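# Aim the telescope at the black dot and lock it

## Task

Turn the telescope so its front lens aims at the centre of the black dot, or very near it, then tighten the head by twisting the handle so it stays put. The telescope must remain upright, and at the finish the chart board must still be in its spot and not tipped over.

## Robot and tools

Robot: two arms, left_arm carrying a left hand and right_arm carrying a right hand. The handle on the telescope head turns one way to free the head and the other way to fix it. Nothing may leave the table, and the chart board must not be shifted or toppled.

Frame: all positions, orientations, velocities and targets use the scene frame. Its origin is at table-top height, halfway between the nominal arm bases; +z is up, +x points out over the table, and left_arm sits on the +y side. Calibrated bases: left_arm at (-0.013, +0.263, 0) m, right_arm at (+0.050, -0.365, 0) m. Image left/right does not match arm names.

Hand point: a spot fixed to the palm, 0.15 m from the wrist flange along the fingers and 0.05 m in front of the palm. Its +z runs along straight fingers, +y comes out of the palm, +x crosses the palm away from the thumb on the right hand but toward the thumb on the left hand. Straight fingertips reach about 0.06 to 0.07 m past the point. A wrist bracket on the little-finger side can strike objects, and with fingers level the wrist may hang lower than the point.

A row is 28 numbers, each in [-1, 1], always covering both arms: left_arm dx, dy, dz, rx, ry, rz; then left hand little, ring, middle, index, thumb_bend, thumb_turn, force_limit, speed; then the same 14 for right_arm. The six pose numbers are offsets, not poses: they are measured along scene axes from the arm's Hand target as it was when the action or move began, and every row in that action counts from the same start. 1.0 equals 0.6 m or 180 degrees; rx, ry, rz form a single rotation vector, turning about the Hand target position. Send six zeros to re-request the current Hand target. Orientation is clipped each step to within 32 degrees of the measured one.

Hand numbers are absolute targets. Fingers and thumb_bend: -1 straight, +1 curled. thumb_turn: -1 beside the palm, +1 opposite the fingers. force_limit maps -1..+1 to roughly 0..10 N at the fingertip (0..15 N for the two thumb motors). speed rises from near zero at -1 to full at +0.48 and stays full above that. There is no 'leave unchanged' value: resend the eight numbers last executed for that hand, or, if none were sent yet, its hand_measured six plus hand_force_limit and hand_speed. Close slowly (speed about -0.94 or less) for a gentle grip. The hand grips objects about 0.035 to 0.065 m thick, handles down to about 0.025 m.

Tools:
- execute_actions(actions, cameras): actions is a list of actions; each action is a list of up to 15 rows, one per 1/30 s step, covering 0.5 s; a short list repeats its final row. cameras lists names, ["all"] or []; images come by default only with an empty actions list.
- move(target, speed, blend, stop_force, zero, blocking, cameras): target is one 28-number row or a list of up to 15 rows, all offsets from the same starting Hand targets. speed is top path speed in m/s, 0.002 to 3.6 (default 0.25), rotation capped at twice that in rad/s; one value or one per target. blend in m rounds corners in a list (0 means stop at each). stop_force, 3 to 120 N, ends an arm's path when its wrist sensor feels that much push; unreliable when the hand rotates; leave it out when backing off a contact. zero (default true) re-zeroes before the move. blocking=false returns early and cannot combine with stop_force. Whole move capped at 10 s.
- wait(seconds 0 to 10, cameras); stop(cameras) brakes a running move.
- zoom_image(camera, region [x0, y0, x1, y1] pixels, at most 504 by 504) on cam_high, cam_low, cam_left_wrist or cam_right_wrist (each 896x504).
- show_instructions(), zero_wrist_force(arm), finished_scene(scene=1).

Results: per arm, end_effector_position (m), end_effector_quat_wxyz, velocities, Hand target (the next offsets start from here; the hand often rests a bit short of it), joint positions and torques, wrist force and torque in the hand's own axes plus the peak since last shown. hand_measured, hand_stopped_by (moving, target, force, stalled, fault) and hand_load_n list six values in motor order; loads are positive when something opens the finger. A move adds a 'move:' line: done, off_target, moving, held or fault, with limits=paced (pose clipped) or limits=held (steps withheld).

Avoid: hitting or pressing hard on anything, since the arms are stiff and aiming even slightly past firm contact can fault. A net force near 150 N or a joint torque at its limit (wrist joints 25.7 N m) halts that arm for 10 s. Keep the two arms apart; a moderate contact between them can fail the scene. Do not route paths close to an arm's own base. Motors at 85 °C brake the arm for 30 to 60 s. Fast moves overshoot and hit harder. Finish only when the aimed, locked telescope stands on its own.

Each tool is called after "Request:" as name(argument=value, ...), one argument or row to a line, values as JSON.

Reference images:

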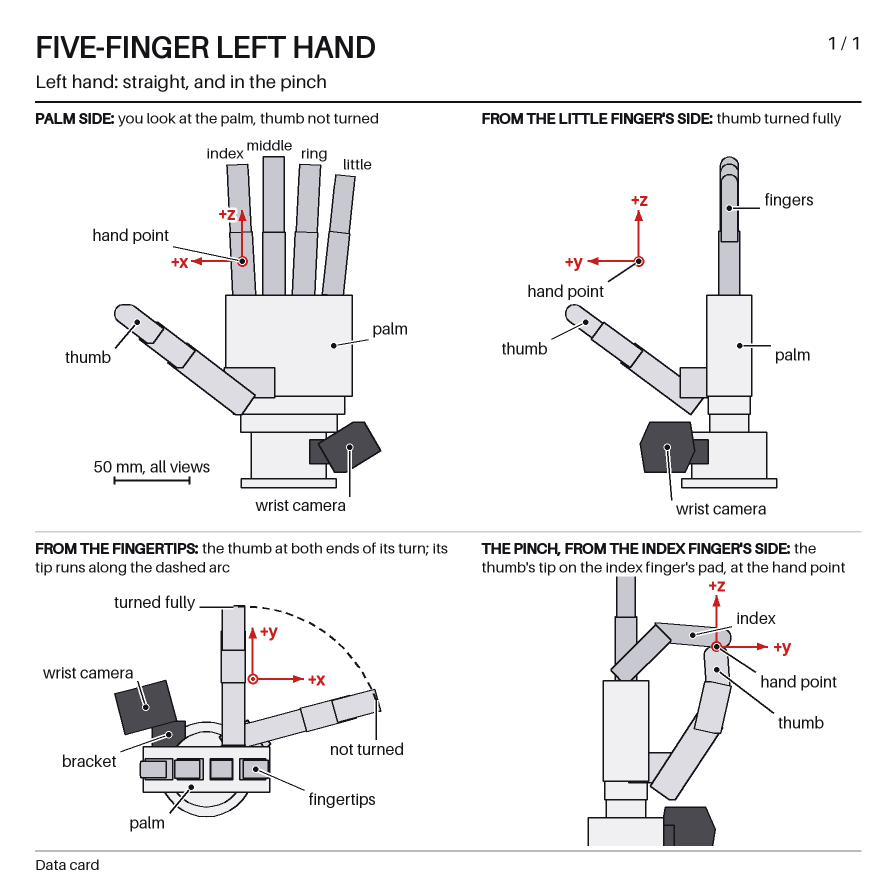

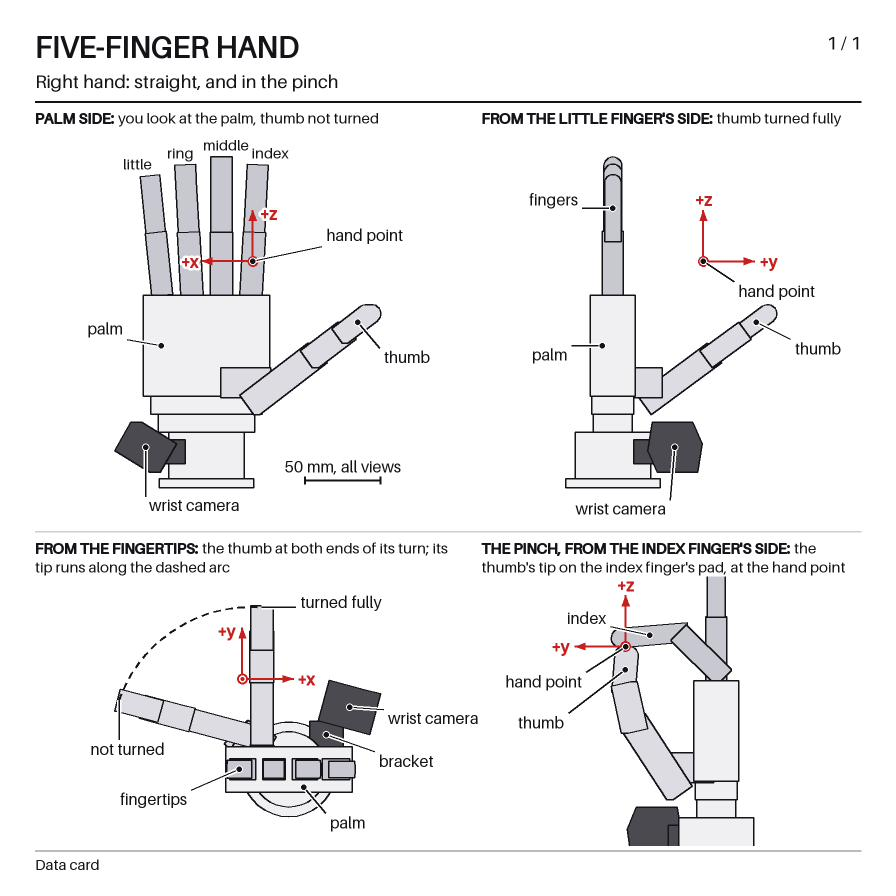

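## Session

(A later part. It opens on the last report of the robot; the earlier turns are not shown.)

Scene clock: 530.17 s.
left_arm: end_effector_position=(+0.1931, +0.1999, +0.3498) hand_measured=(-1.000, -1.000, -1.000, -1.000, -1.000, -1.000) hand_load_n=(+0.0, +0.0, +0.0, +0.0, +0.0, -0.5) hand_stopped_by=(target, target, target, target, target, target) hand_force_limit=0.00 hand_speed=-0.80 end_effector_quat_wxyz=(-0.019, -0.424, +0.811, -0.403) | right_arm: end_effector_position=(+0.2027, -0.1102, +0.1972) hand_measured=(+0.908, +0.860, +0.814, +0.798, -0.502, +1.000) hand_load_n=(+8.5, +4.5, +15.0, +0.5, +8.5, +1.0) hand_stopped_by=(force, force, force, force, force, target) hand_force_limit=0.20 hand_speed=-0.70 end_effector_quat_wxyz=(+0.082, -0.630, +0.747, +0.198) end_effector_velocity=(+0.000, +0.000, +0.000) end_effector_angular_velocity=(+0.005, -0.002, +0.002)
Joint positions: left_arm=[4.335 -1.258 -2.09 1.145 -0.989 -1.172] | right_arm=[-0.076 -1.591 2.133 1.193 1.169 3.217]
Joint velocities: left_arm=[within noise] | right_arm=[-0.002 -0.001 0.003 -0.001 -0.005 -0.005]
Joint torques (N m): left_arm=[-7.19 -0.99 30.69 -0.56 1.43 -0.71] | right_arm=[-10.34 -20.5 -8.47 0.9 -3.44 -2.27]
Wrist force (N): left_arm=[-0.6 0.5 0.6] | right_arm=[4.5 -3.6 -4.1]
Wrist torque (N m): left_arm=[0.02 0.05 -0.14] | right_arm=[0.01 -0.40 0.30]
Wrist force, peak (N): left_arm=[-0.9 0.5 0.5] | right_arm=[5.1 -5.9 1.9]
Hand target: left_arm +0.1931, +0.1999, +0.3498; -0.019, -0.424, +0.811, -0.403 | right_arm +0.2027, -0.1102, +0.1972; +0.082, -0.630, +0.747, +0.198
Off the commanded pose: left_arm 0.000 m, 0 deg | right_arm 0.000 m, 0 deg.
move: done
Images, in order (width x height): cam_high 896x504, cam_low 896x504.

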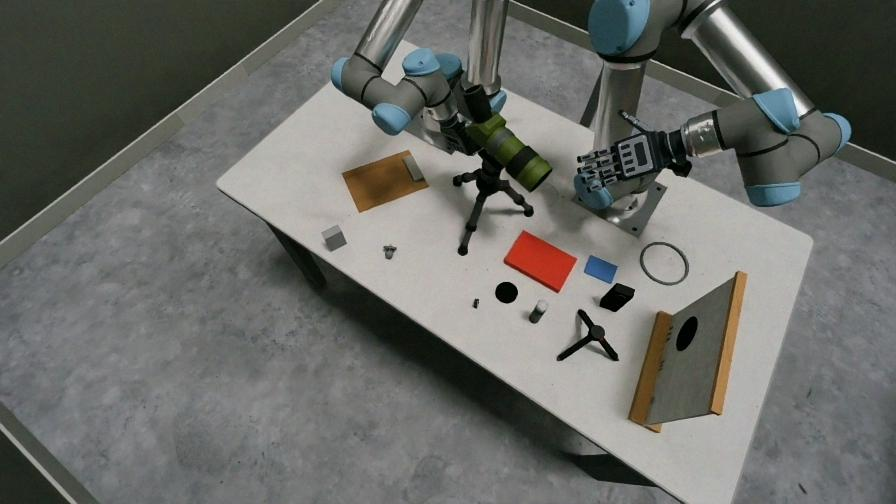

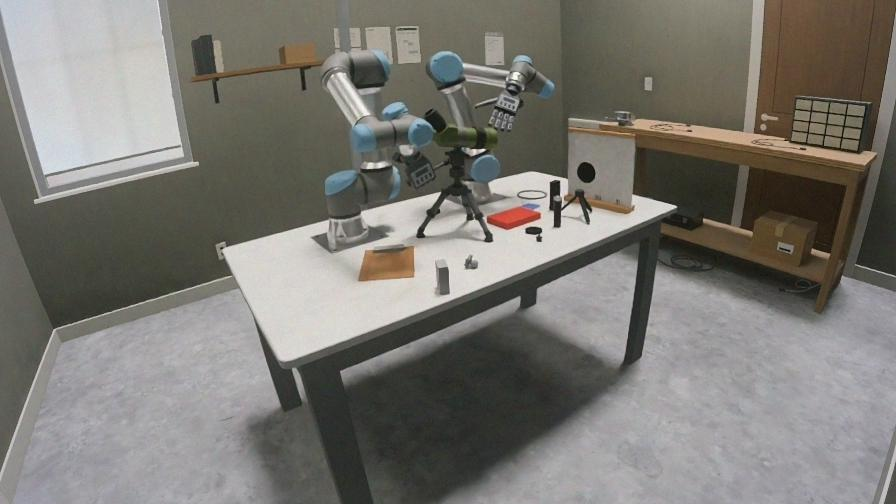

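Request:
move(
  target=[0,0,0,0,0,0,-1,-1,-1,-1,-1,-1,0,-0.8,-0.0022,-0.0117,0.0213,-0.0516,0.011,0,0.99,0.99,0.99,0.99,0.99,1,0.2,-0.7],
  speed=0.05,
  cameras=["cam_low","cam_high","cam_left_wrist"],
)

Request:
zoom_image(
  camera="cam_high",
  region=[450, 60, 710, 350],
)

Request:
zoom_image(
  camera="cam_low",
  region=[400, 90, 620, 210],
)

Scene clock: 546.97 s.
left_arm: end_effector_position=(+0.1931, +0.1999, +0.3498) hand_measured=(-1.000, -1.000, -1.000, -1.000, -1.000, -1.000) hand_load_n=(+0.0, +0.0, +0.0, +0.0, -0.5, -0.5) hand_stopped_by=(target, target, target, target, target, target) hand_force_limit=0.00 hand_speed=-0.80 end_effector_quat_wxyz=(-0.019, -0.424, +0.811, -0.403) | right_arm: end_effector_position=(+0.2014, -0.1172, +0.2100) hand_measured=(+0.908, +0.860, +0.814, +0.798, -0.502, +1.000) hand_load_n=(+8.5, +3.5, +15.0, +0.5, +8.5, +1.0) hand_stopped_by=(force, force, force, force, force, target) hand_force_limit=0.20 hand_speed=-0.70 end_effector_quat_wxyz=(+0.018, -0.631, +0.762, +0.148) end_effector_velocity=(+0.000, +0.000, -0.001) end_effector_angular_velocity=(+0.005, -0.001, +0.001)
Joint positions: left_arm=[4.335 -1.258 -2.09 1.145 -0.989 -1.172] | right_arm=[0.039 -1.579 2.033 1.267 1.311 3.363]
Joint velocities: left_arm=[within noise] | right_arm=[-0.003 0 0.003 -0.003 -0.005 -0.005]
Joint torques (N m): left_arm=[-6.63 -1.82 31.33 -0.87 1.26 -0.69] | right_arm=[-10.77 -12.59 -10.47 0.44 -3.44 -1.85]
Wrist force (N): left_arm=[-0.5 0.6 0.3] | right_arm=[5.1 -1.2 -3.6]
Wrist torque (N m): left_arm=[0.04 0.03 -0.15] | right_arm=[0.01 -0.33 0.12]
Wrist force, peak (N): left_arm=[-0.7 0.7 0.7] | right_arm=[4.8 -3.4 -4.7]
Hand target: left_arm +0.1931, +0.1999, +0.3498; -0.019, -0.424, +0.811, -0.403 | right_arm +0.2014, -0.1172, +0.2100; +0.018, -0.631, +0.762, +0.148
Off the commanded pose: left_arm 0.000 m, 0 deg | right_arm 0.000 m, 0 deg.
move: done
camera_calibration:
cam_left_wrist: T_world_to_cam=[[0.484664, -0.464247, 0.741334, -0.257962], [-0.857161, -0.0832076, 0.508282, 0.000185761], [-0.174284, -0.881789, -0.438262, 0.475463], [0, 0, 0, 1]] pos_world=[0.20805, 0.299515, 0.399519]
Images, in order (width x height): cam_high 896x504, cam_low 896x504, cam_left_wrist 896x504.

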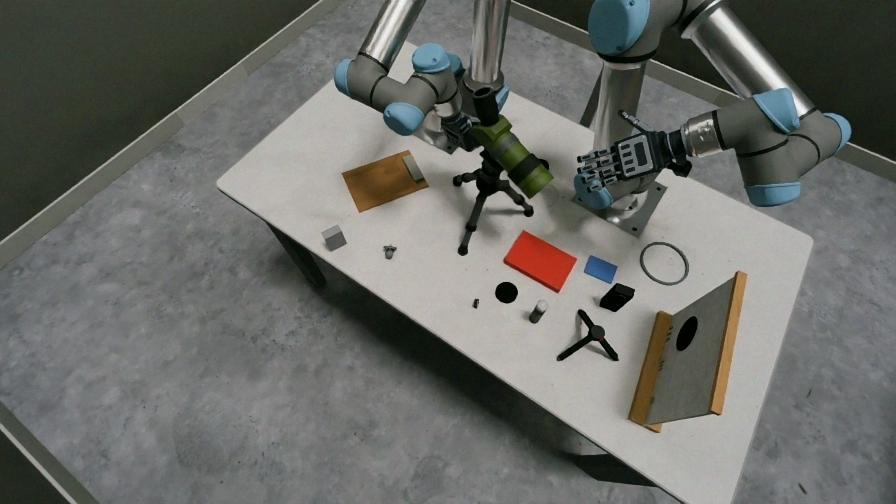

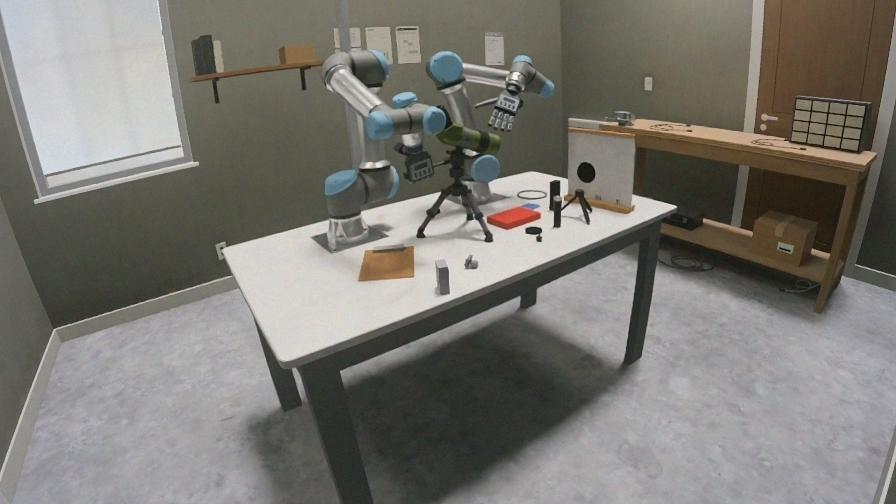

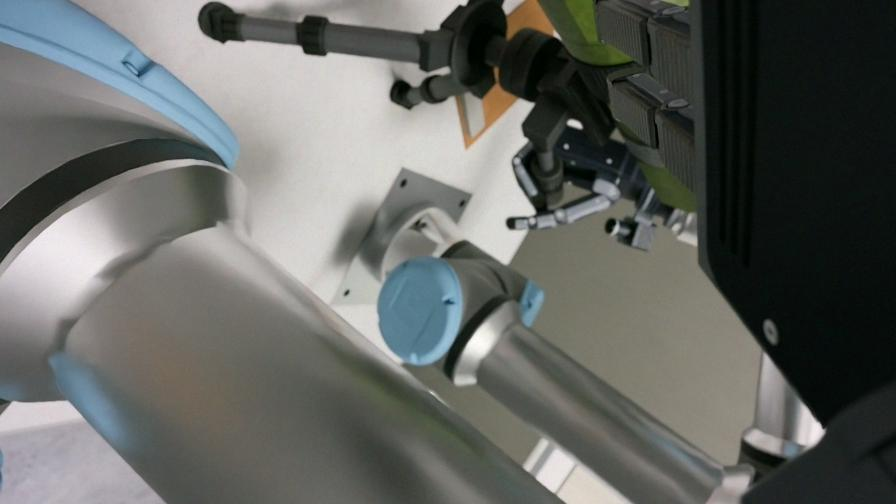

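Scaled by 1.738.

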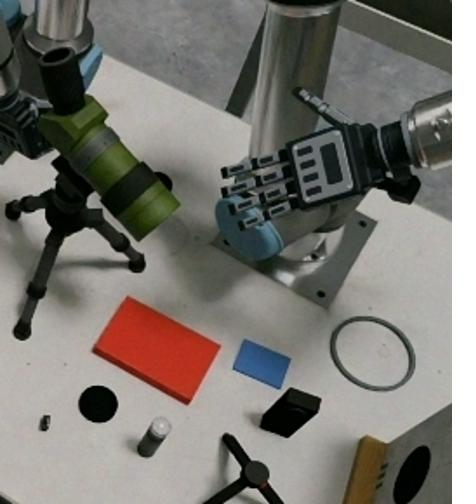

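Scaled by 2.291.

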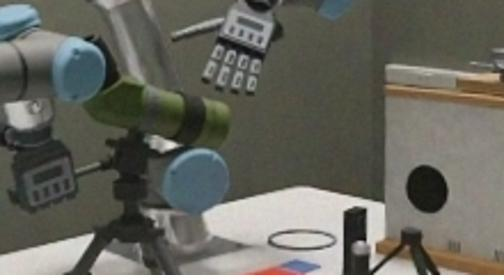

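Request:
zoom_image(
  camera="cam_high",
  region=[460, 80, 560, 210],
)

Request:
zoom_image(
  camera="cam_low",
  region=[430, 90, 510, 170],
)

Request:
zoom_image(
  camera="cam_low",
  region=[550, 130, 630, 210],
)

Request:
zoom_image(
  camera="cam_high",
  region=[640, 280, 740, 380],
)

Scaled by 3.877.

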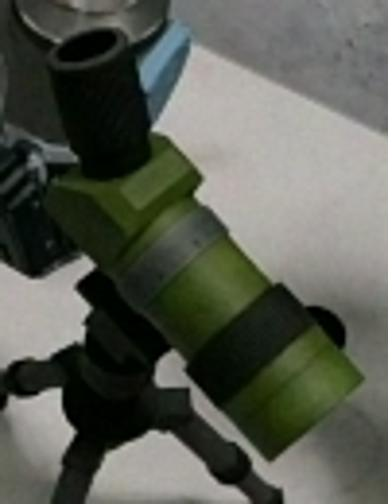

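Scaled by 6.300.

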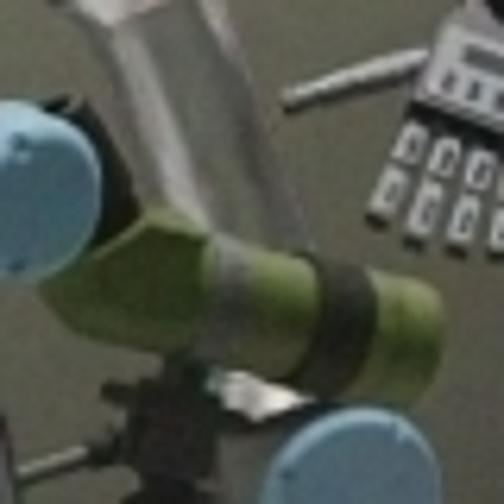

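Scaled by 6.300.

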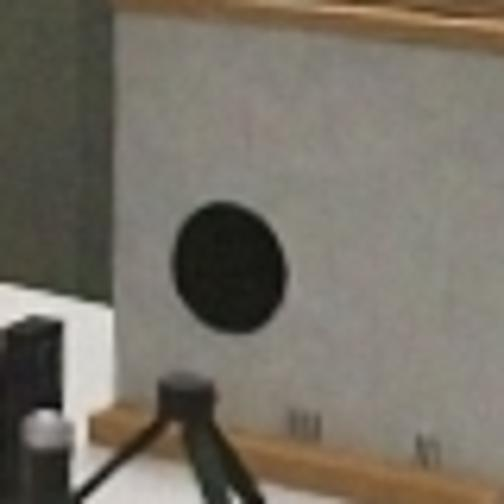

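Scaled by 5.040.

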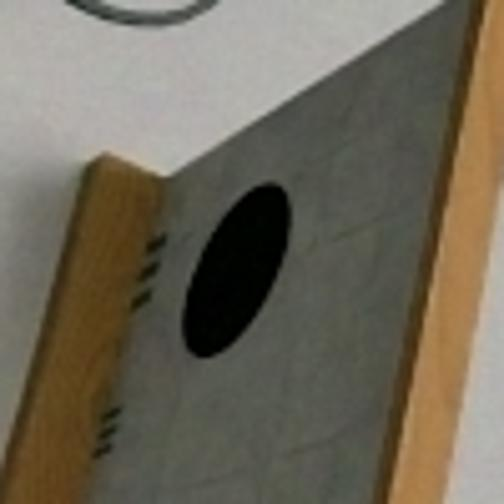

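Request:
move(
  target=[
    [0,0,0.25,0,0,0,-1,-1,-1,-1,-1,-1,0,-0.8,0.0078,-0.0117,0.004,-0.0099,0.0014,0.0222,0.99,0.99,0.99,0.99,0.99,1,0.2,-0.7],
    [0.1032,-0.3516,0.3225,0.179,0.1564,0.8666,-1,-1,-1,-1,-1,-1,0,-0.8,0.0078,-0.0117,0.004,-0.0099,0.0014,0.0222,0.99,0.99,0.99,0.99,0.99,1,0.2,-0.7],
  ],
  speed=[0.25,0.4],
  cameras=["cam_low","cam_high","cam_left_wrist"],
)

Scene clock: 646.03 s.
left_arm: end_effector_position=(+0.2550, -0.0109, +0.5434) hand_measured=(-1.000, -1.000, -1.000, -1.000, -1.000, -1.000) hand_load_n=(+0.0, +0.0, +0.0, +0.0, +0.0, -0.5) hand_stopped_by=(target, target, target, target, target, target) hand_force_limit=0.00 hand_speed=-0.80 end_effector_quat_wxyz=(-0.325, +0.912, +0.199, -0.150) | right_arm: end_effector_position=(+0.2061, -0.1243, +0.2124) hand_measured=(+0.908, +0.860, +0.814, +0.798, -0.502, +1.000) hand_load_n=(+9.0, +3.0, +15.0, +0.0, +9.0, +1.0) hand_stopped_by=(force, force, force, force, force, target) hand_force_limit=0.20 hand_speed=-0.70 end_effector_quat_wxyz=(+0.002, -0.657, +0.741, +0.138)
Joint positions: left_arm=[5.18 -0.779 -0.523 0.452 -1.708 -3.079] | right_arm=[0.061 -1.547 1.992 1.294 1.349 3.32]
Joint torques (N m): left_arm=[-2.68 -29.65 -4.58 -0.6 -1.51 -1.26] | right_arm=[-10.66 -30.82 -8.79 0.88 -2.09 1.75]
Wrist force (N): left_arm=[0.8 0.1 0.0] | right_arm=[5.0 -2.6 -3.4]
Wrist torque (N m): left_arm=[-0.03 -0.09 -0.04] | right_arm=[0.01 -0.41 0.24]
Wrist force, peak (N): left_arm=[-1.2 1.8 1.5] | right_arm=[5.8 -2.8 -5.1]
Hand target: left_arm +0.2550, -0.0110, +0.5433; -0.325, +0.912, +0.199, -0.150 | right_arm +0.2061, -0.1243, +0.2124; +0.002, -0.657, +0.741, +0.138
Off the commanded pose: left_arm 0.000 m, 0 deg | right_arm 0.000 m, 0 deg.
shoulder posture changed (left arm): the wrist came as close to joint 1's axis as it can, and the arm is now in the other of its two shoulder postures.
move: done
camera_calibration:
cam_left_wrist: T_world_to_cam=[[0.00430098, 0.789018, 0.614355, -0.324107], [0.985258, -0.108413, 0.132338, -0.328457], [0.171021, 0.604729, -0.777853, 0.497863], [0, 0, 0, 1]] pos_world=[0.239863, -0.0809549, 0.629848]
Images, in order (width x height): cam_high 896x504, cam_low 896x504, cam_left_wrist 896x504.

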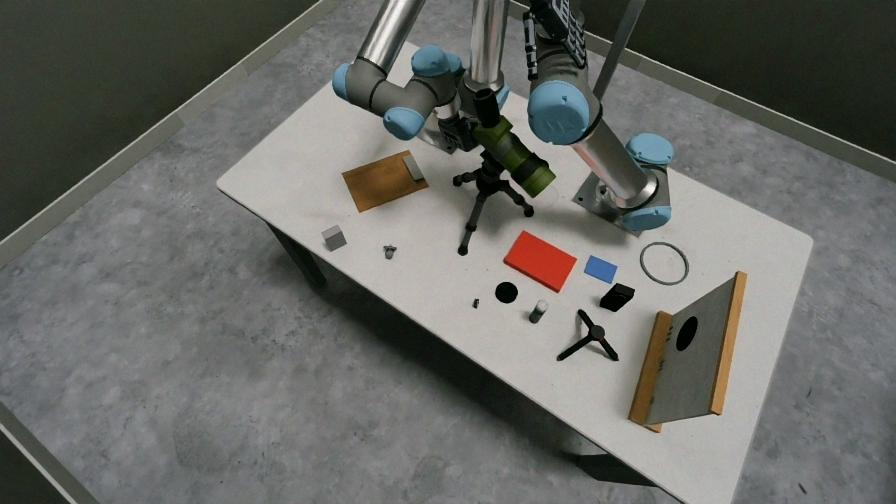

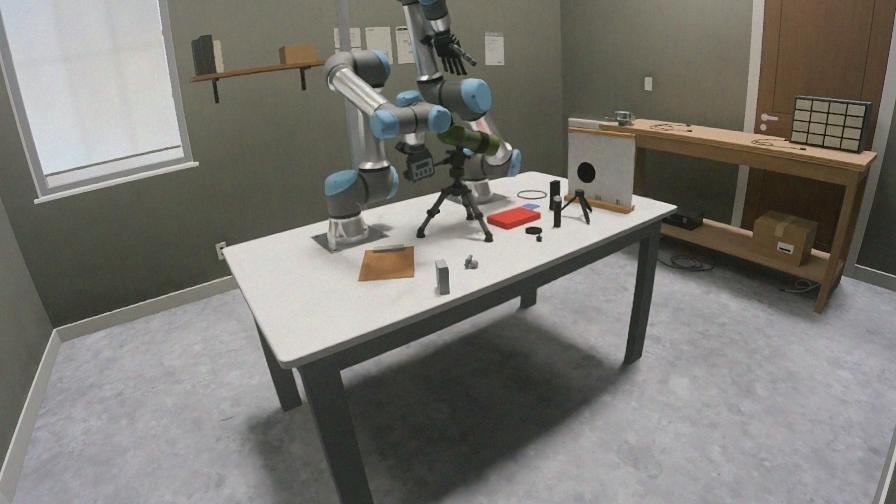

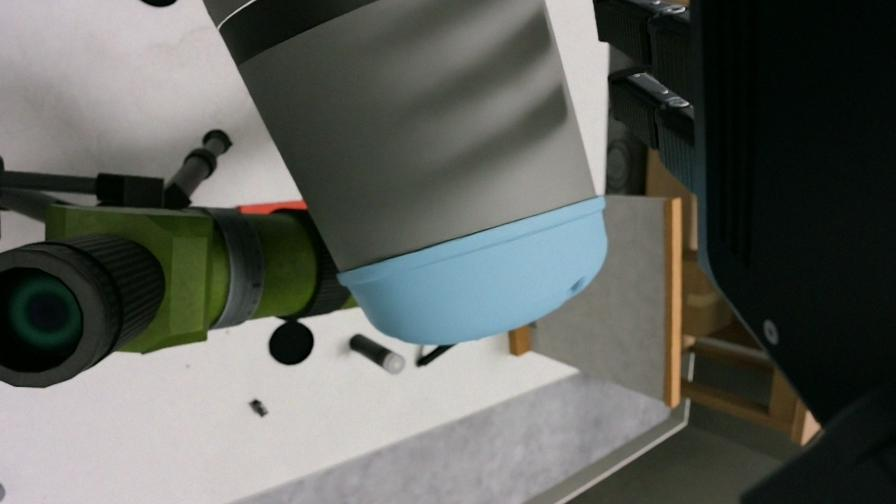

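Request:
zoom_image(
  camera="cam_high",
  region=[460, 80, 560, 210],
)

Request:
zoom_image(
  camera="cam_low",
  region=[430, 100, 510, 170],
)

Scaled by 3.877.

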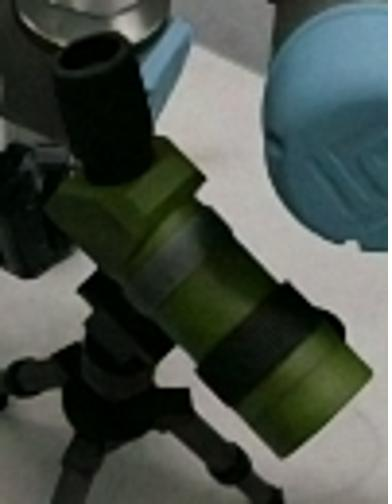

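Scaled by 6.300.

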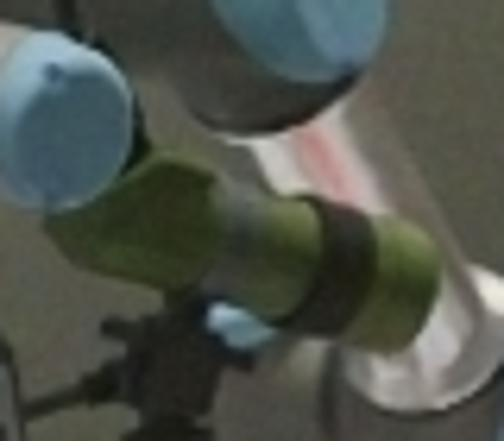

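Request:
wait(
  seconds=0,
  cameras=["cam_right_wrist"],
)

Scene clock: 668.90 s.
left_arm: end_effector_position=(+0.2550, -0.0110, +0.5433) hand_measured=(-1.000, -1.000, -1.000, -1.000, -1.000, -1.000) hand_load_n=(+0.0, +0.0, +0.0, +0.0, +0.0, -0.5) hand_stopped_by=(target, target, target, target, target, target) hand_force_limit=0.00 hand_speed=-0.80 end_effector_quat_wxyz=(-0.325, +0.912, +0.199, -0.150) | right_arm: end_effector_position=(+0.2061, -0.1243, +0.2124) hand_measured=(+0.908, +0.860, +0.814, +0.798, -0.502, +1.000) hand_load_n=(+8.5, +3.0, +15.0, +0.0, +8.5, +1.0) hand_stopped_by=(force, force, force, force, force, target) hand_force_limit=0.20 hand_speed=-0.70 end_effector_quat_wxyz=(+0.002, -0.657, +0.741, +0.138)
Joint positions: left_arm=[5.18 -0.778 -0.523 0.452 -1.708 -3.079] | right_arm=[0.061 -1.547 1.992 1.294 1.349 3.32]
Joint torques (N m): left_arm=[4.03 -28.3 8.1 -2.64 -2.34 -1.25] | right_arm=[-10.97 -30.22 -8.53 0.96 -1.44 1.53]
Wrist force (N): left_arm=[0.6 0.3 0.3] | right_arm=[5.3 -2.8 -3.6]
Wrist torque (N m): left_arm=[-0.03 -0.04 -0.05] | right_arm=[-0.04 -0.46 0.25]
Wrist force, peak (N): left_arm=[0.9 0.6 -0.3] | right_arm=[5.2 -2.3 -4.9]
Hand target: left_arm +0.2550, -0.0110, +0.5433; -0.325, +0.912, +0.199, -0.150 | right_arm +0.2061, -0.1243, +0.2124; +0.002, -0.657, +0.741, +0.138
Off the commanded pose: left_arm 0.000 m, 0 deg | right_arm 0.000 m, 0 deg.
camera_calibration:
cam_right_wrist: T_world_to_cam=[[-0.966407, -0.148123, 0.210041, 0.129904], [0.0269206, 0.754393, 0.65587, -0.0526182], [-0.255603, 0.639492, -0.725064, 0.402934], [0, 0, 0, 1]] pos_world=[0.229948, -0.198736, 0.299378]
Images, in order (width x height): cam_right_wrist 896x504.

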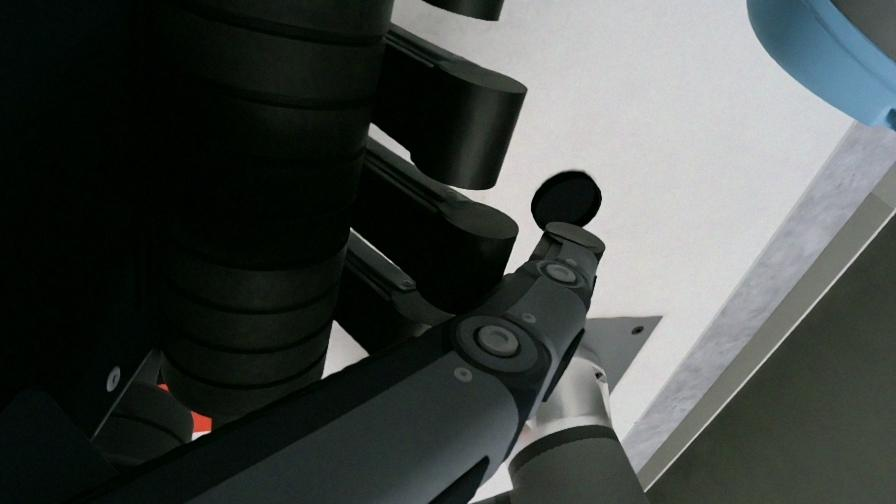

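Request:
move(
  target=[0,0,0,0,0,0,-1,-1,-1,-1,-1,-1,0,-0.8,-0.0088,-0.0022,0.0178,0.0113,0.0811,0.0154,0.99,0.99,0.99,0.99,0.99,1,0.2,-0.7],
  speed=0.1,
  cameras=["cam_high","cam_low"],
)

Request:
zoom_image(
  camera="cam_high",
  region=[440, 80, 570, 260],
)

Scene clock: 686.37 s.
left_arm: end_effector_position=(+0.2550, -0.0110, +0.5433) hand_measured=(-1.000, -1.000, -1.000, -1.000, -1.000, -1.000) hand_load_n=(+0.0, +0.0, +0.0, +0.0, +0.0, +0.0) hand_stopped_by=(target, target, target, target, target, target) hand_force_limit=0.00 hand_speed=-0.80 end_effector_quat_wxyz=(-0.325, +0.912, +0.199, -0.150) | right_arm: end_effector_position=(+0.2009, -0.1256, +0.2231) hand_measured=(+0.908, +0.860, +0.814, +0.798, -0.502, +1.000) hand_load_n=(+9.5, +4.0, +15.0, +0.0, +9.0, +1.0) hand_stopped_by=(force, force, force, force, force, target) hand_force_limit=0.20 hand_speed=-0.70 end_effector_quat_wxyz=(-0.084, -0.651, +0.717, +0.234)
Joint positions: left_arm=[5.18 -0.778 -0.523 0.452 -1.708 -3.079] | right_arm=[0.041 -1.392 1.967 1.436 1.32 3.237]
Joint torques (N m): left_arm=[2.4 -29.11 -0.68 -1.41 -2.18 -1.17] | right_arm=[-1.11 -37.48 -11.73 1.81 -0.66 1.29]
Wrist force (N): left_arm=[0.4 0.4 -0.1] | right_arm=[4.9 -6.0 -2.4]
Wrist torque (N m): left_arm=[0.01 -0.02 -0.06] | right_arm=[-0.06 -0.34 0.62]
Wrist force, peak (N): left_arm=[0.6 0.8 -0.2] | right_arm=[5.4 -6.6 -2.7]
Hand target: left_arm +0.2550, -0.0110, +0.5433; -0.325, +0.912, +0.199, -0.150 | right_arm +0.2008, -0.1256, +0.2230; -0.084, -0.651, +0.717, +0.234
Off the commanded pose: left_arm 0.000 m, 0 deg | right_arm 0.000 m, 0 deg.
move: done
Images, in order (width x height): cam_high 896x504, cam_low 896x504.

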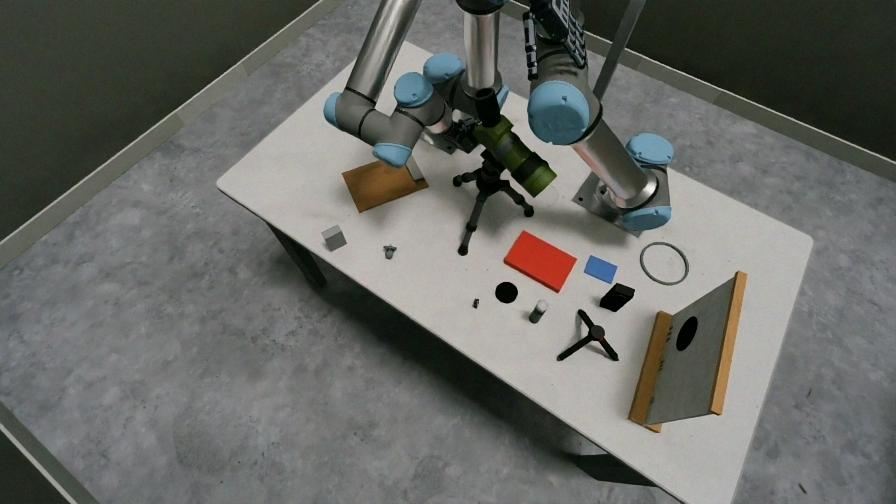

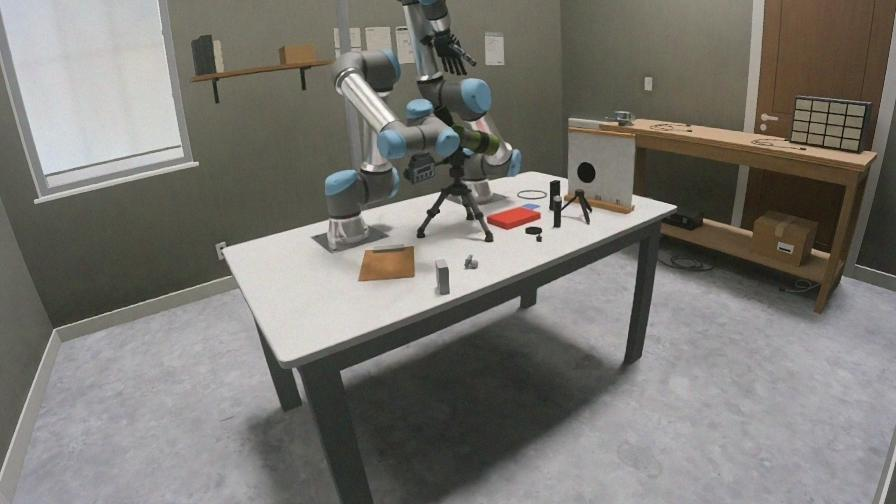

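Scaled by 2.800.

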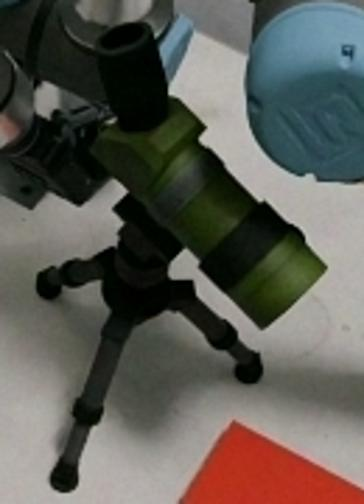

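Request:
move(
  target=[0,0,0,0,0,0,-1,-1,-1,-1,-1,-1,0,-0.8,-0.0025,-0.003,0.0183,0.0115,0.0811,0.0154,0.99,0.99,0.99,0.99,0.99,1,0.2,-0.7],
  speed=0.1,
  cameras=["cam_high","cam_low"],
)

Request:
zoom_image(
  camera="cam_high",
  region=[460, 80, 560, 210],
)

Scene clock: 698.53 s.
left_arm: end_effector_position=(+0.2550, -0.0110, +0.5433) hand_measured=(-1.000, -1.000, -1.000, -1.000, -1.000, -1.000) hand_load_n=(+0.0, +0.0, +0.0, +0.0, +0.0, +0.0) hand_stopped_by=(target, target, target, target, target, target) hand_force_limit=0.00 hand_speed=-0.80 end_effector_quat_wxyz=(-0.325, +0.912, +0.199, -0.150) | right_arm: end_effector_position=(+0.1994, -0.1274, +0.2340) hand_measured=(+0.908, +0.860, +0.814, +0.798, -0.502, +1.000) hand_load_n=(+10.0, +5.0, +15.0, +0.0, +8.5, +1.0) hand_stopped_by=(force, force, force, force, force, target) hand_force_limit=0.20 hand_speed=-0.70 end_effector_quat_wxyz=(+0.169, +0.635, -0.680, -0.325)
Joint positions: left_arm=[5.18 -0.778 -0.523 0.452 -1.708 -3.079] | right_arm=[0.037 -1.24 1.956 1.565 1.306 3.163]
Joint torques (N m): left_arm=[0.2 -31.79 -18.88 0.87 -1.7 -1.32] | right_arm=[13.66 -42.15 -8.49 2.54 -1.84 1.53]
Wrist force (N): left_arm=[0.3 0.4 0.0] | right_arm=[2.1 -7.1 2.1]
Wrist torque (N m): left_arm=[0.01 -0.01 -0.08] | right_arm=[-0.16 -0.24 0.55]
Wrist force, peak (N): left_arm=[1.0 0.3 0.0] | right_arm=[2.5 -8.2 1.5]
Hand target: left_arm +0.2550, -0.0110, +0.5433; -0.325, +0.912, +0.199, -0.150 | right_arm +0.1993, -0.1274, +0.2340; +0.169, +0.635, -0.680, -0.325
Off the commanded pose: left_arm 0.000 m, 0 deg | right_arm 0.000 m, 0 deg.
move: done
Images, in order (width x height): cam_high 896x504, cam_low 896x504.

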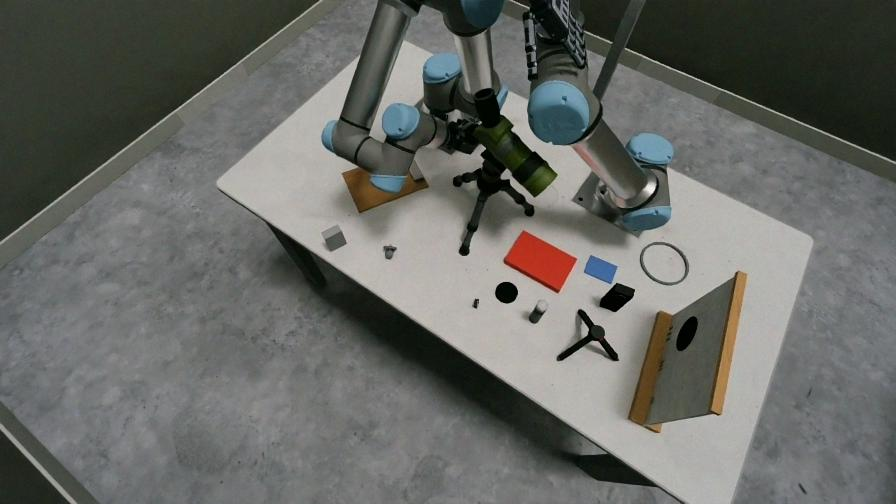

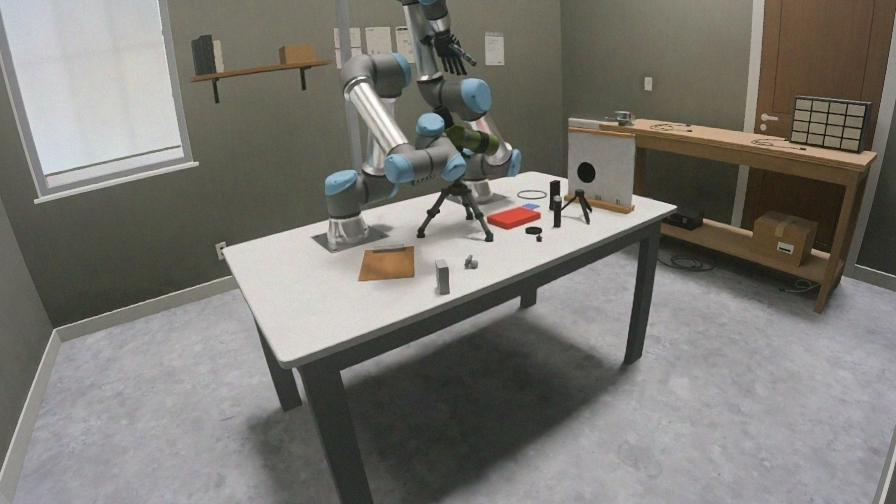

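Scaled by 3.877.

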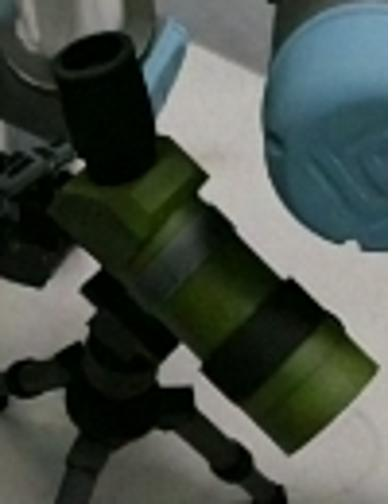

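Request:
move(
  target=[0,0,0,0,0,0,-1,-1,-1,-1,-1,-1,0,-0.8,0.0045,-0.0037,0.0163,0.0113,0.0811,0.0153,0.99,0.99,0.99,0.99,0.99,1,0.2,-0.7],
  speed=0.1,
  cameras=["cam_high","cam_low"],
)

Request:
zoom_image(
  camera="cam_high",
  region=[440, 80, 570, 260],
)

Scene clock: 715.30 s.
left_arm: end_effector_position=(+0.2550, -0.0110, +0.5433) hand_measured=(-1.000, -1.000, -1.000, -1.000, -1.000, -1.000) hand_load_n=(+0.0, +0.0, +0.0, +0.0, +0.0, +0.0) hand_stopped_by=(target, target, target, target, target, target) hand_force_limit=0.00 hand_speed=-0.80 end_effector_quat_wxyz=(-0.325, +0.912, +0.199, -0.150) | right_arm: end_effector_position=(+0.2020, -0.1296, +0.2438) hand_measured=(+0.908, +0.862, +0.814, +0.798, -0.502, +1.000) hand_load_n=(+3.5, +0.0, +15.0, +0.0, +9.0, +1.0) hand_stopped_by=(force, force, force, force, force, target) hand_force_limit=0.20 hand_speed=-0.70 end_effector_quat_wxyz=(+0.250, +0.607, -0.632, -0.411) end_effector_velocity=(-0.001, +0.000, -0.001) end_effector_angular_velocity=(-0.003, -0.011, -0.001)
Joint positions: left_arm=[5.18 -0.778 -0.523 0.452 -1.708 -3.079] | right_arm=[0.044 -1.091 1.96 1.683 1.305 3.097]
Joint velocities: left_arm=[within noise] | right_arm=[0 -0.005 0.001 -0.007 0 0.004]
Joint torques (N m): left_arm=[-0.44 -30.3 -16.3 1.03 -1.46 -1.2] | right_arm=[6.71 -44.55 -11.98 1.1 2.17 1.83]
Wrist force (N): left_arm=[0.6 0.6 0.1] | right_arm=[2.3 -1.6 2.0]
Wrist torque (N m): left_arm=[0.02 -0.05 -0.06] | right_arm=[-0.06 -0.26 0.19]
Wrist force, peak (N): left_arm=[1.0 0.5 -0.2] | right_arm=[2.4 -8.7 1.8]
Hand target: left_arm +0.2550, -0.0110, +0.5433; -0.325, +0.912, +0.199, -0.150 | right_arm +0.2020, -0.1296, +0.2438; +0.250, +0.607, -0.632, -0.411
Off the commanded pose: left_arm 0.000 m, 0 deg | right_arm 0.000 m, 0 deg.
move: done
Images, in order (width x height): cam_high 896x504, cam_low 896x504.

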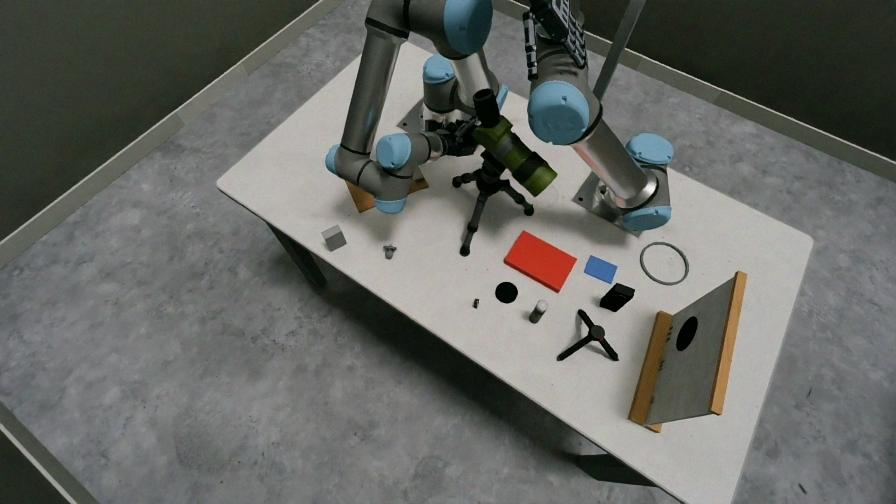

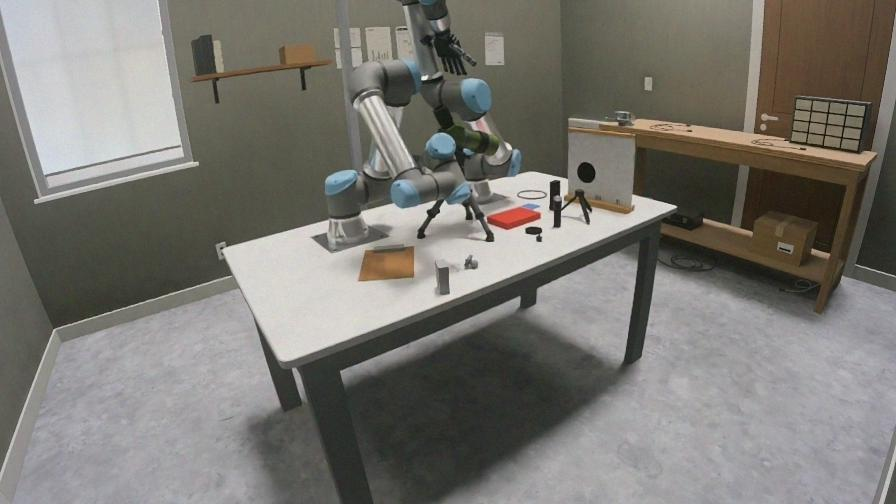

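Scaled by 2.800.

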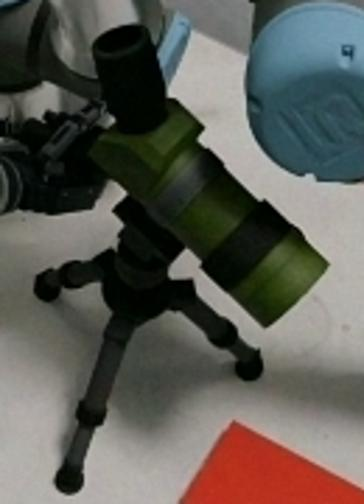

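Request:
execute_actions(
  actions=[
    [[0,0,0,0,0,0,-1,-1,-1,-1,-1,-1,0,-0.8,0,0,0,0,0,0,0.99,0.99,0.99,0.99,-1,1,0.2,-0.6]],
    [[0,0,0,0,0,0,-1,-1,-1,-1,-1,-1,0,-0.8,0,0,0,0,0,0,0.5,0.5,0.5,0.5,-1,1,0.2,-0.7]],
    [[0,0,0,0,0,0,-1,-1,-1,-1,-1,-1,0,-0.8,0,0,0,0,0,0,0.5,0.5,0.5,0.5,-1,1,0.2,-0.7]],
    [[0,0,0,0,0,0,-1,-1,-1,-1,-1,-1,0,-0.8,0,0,0,0,0,0,-1,-1,-1,-1,-1,1,0.2,-0.3]],
    [[0,0,0,0,0,0,-1,-1,-1,-1,-1,-1,0,-0.8,0,0,0,0,0,0,-1,-1,-1,-1,-1,1,0.2,-0.3]],
    [[0,0,0,0,0,0,-1,-1,-1,-1,-1,-1,0,-0.8,0,0,0,0,0,0,-1,-1,-1,-1,-1,1,0.2,-0.3]],
  ],
  cameras=["cam_high","cam_right_wrist"],
)

Request:
zoom_image(
  camera="cam_high",
  region=[440, 80, 570, 260],
)

Scene clock: 744.20 s.
left_arm: end_effector_position=(+0.2550, -0.0110, +0.5433) hand_measured=(-1.000, -1.000, -1.000, -1.000, -1.000, -1.000) hand_load_n=(+0.0, +0.0, +0.0, +0.0, +0.0, +0.0) hand_stopped_by=(target, target, target, target, target, target) hand_force_limit=0.00 hand_speed=-0.80 end_effector_quat_wxyz=(-0.325, +0.912, +0.199, -0.150) | right_arm: end_effector_position=(+0.2020, -0.1296, +0.2438) hand_measured=(-1.000, -1.000, -1.000, -1.000, -1.000, +1.000) hand_load_n=(+0.0, +0.0, +0.0, +0.0, +0.0, +0.0) hand_stopped_by=(target, target, target, target, target, target) hand_force_limit=0.20 hand_speed=-0.30 end_effector_quat_wxyz=(+0.250, +0.607, -0.632, -0.411)
Joint positions: left_arm=[5.18 -0.778 -0.523 0.452 -1.708 -3.079] | right_arm=[0.044 -1.091 1.96 1.683 1.305 3.097]
Joint torques (N m): left_arm=[-3.17 -31.06 -17.81 0.88 -1.17 -1.1] | right_arm=[-11.47 -45.49 -4.28 4.89 -1.99 1.73]
Wrist force (N): left_arm=[0.5 0.2 0.0] | right_arm=[2.0 -4.1 -0.4]
Wrist torque (N m): left_arm=[-0.02 -0.03 -0.06] | right_arm=[-0.18 -0.07 0.06]
Wrist force, peak (N): left_arm=[1.1 0.3 0.3] | right_arm=[3.0 -5.9 0.9]
Hand target: left_arm +0.2550, -0.0110, +0.5433; -0.325, +0.912, +0.199, -0.150 | right_arm +0.2020, -0.1296, +0.2438; +0.250, +0.607, -0.632, -0.411
Off the commanded pose: left_arm 0.000 m, 0 deg | right_arm 0.000 m, 0 deg.
Step readings (end_effector_position of left_arm | right_arm):
0: (+0.2550, -0.0110, +0.5433) | (+0.2020, -0.1296, +0.2438)
1: (+0.2550, -0.0110, +0.5433) | (+0.2020, -0.1296, +0.2438)
2: (+0.2550, -0.0110, +0.5433) | (+0.2020, -0.1296, +0.2438)
4: (+0.2550, -0.0110, +0.5433) | (+0.2020, -0.1296, +0.2438)
8: (+0.2550, -0.0110, +0.5433) | (+0.2020, -0.1296, +0.2438)
15: (+0.2550, -0.0110, +0.5433) | (+0.2020, -0.1296, +0.2438)
16: (+0.2550, -0.0110, +0.5433) | (+0.2020, -0.1296, +0.2438)
17: (+0.2550, -0.0110, +0.5433) | (+0.2020, -0.1296, +0.2438)
19: (+0.2550, -0.0110, +0.5433) | (+0.2020, -0.1296, +0.2438)
23: (+0.2550, -0.0110, +0.5433) | (+0.2020, -0.1296, +0.2438)
30: (+0.2550, -0.0110, +0.5433) | (+0.2020, -0.1296, +0.2438)
31: (+0.2550, -0.0110, +0.5433) | (+0.2020, -0.1296, +0.2438)
32: (+0.2550, -0.0110, +0.5433) | (+0.2020, -0.1296, +0.2438)
34: (+0.2550, -0.0110, +0.5433) | (+0.2020, -0.1296, +0.2438)
38: (+0.2550, -0.0110, +0.5433) | (+0.2020, -0.1296, +0.2438)
45: (+0.2550, -0.0110, +0.5433) | (+0.2020, -0.1296, +0.2438)
46: (+0.2550, -0.0110, +0.5433) | (+0.2020, -0.1296, +0.2438)
47: (+0.2550, -0.0110, +0.5433) | (+0.2020, -0.1296, +0.2438)
49: (+0.2550, -0.0110, +0.5433) | (+0.2020, -0.1296, +0.2438)
53: (+0.2550, -0.0110, +0.5433) | (+0.2020, -0.1296, +0.2438)
60: (+0.2550, -0.0110, +0.5433) | (+0.2020, -0.1296, +0.2438)
61: (+0.2550, -0.0110, +0.5433) | (+0.2020, -0.1296, +0.2438)
62: (+0.2550, -0.0110, +0.5433) | (+0.2020, -0.1296, +0.2438)
64: (+0.2550, -0.0110, +0.5433) | (+0.2020, -0.1296, +0.2438)
68: (+0.2550, -0.0110, +0.5433) | (+0.2020, -0.1296, +0.2438)
75: (+0.2550, -0.0110, +0.5433) | (+0.2020, -0.1296, +0.2438)
76: (+0.2550, -0.0110, +0.5433) | (+0.2020, -0.1296, +0.2438)
77: (+0.2550, -0.0110, +0.5433) | (+0.2020, -0.1296, +0.2438)
79: (+0.2550, -0.0110, +0.5433) | (+0.2020, -0.1296, +0.2438)
83: (+0.2550, -0.0110, +0.5433) | (+0.2020, -0.1296, +0.2438)
90: (+0.2550, -0.0110, +0.5433) | (+0.2020, -0.1296, +0.2438)
camera_calibration:
cam_right_wrist: T_world_to_cam=[[-0.529082, -0.31873, 0.786437, -0.132495], [0.406252, 0.718526, 0.564517, -0.128111], [-0.745004, 0.618167, -0.250675, 0.408538], [0, 0, 0, 1]] pos_world=[0.286307, -0.202724, 0.27893]
Images, in order (width x height): cam_high 896x504, cam_right_wrist 896x504.

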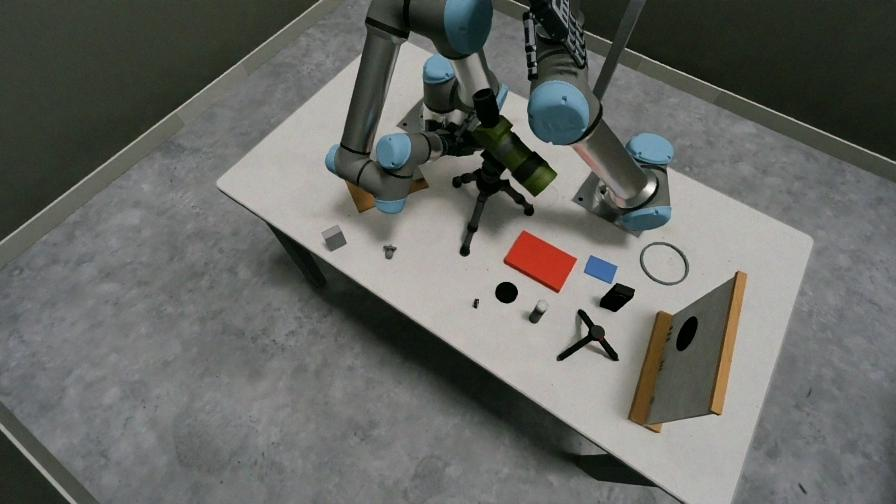

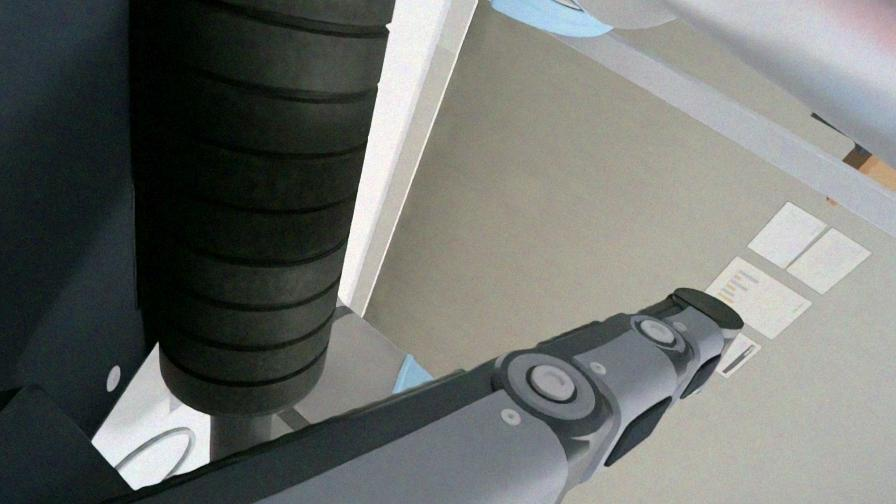

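Scaled by 2.800.

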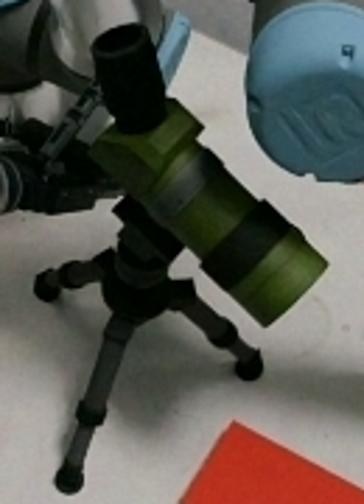

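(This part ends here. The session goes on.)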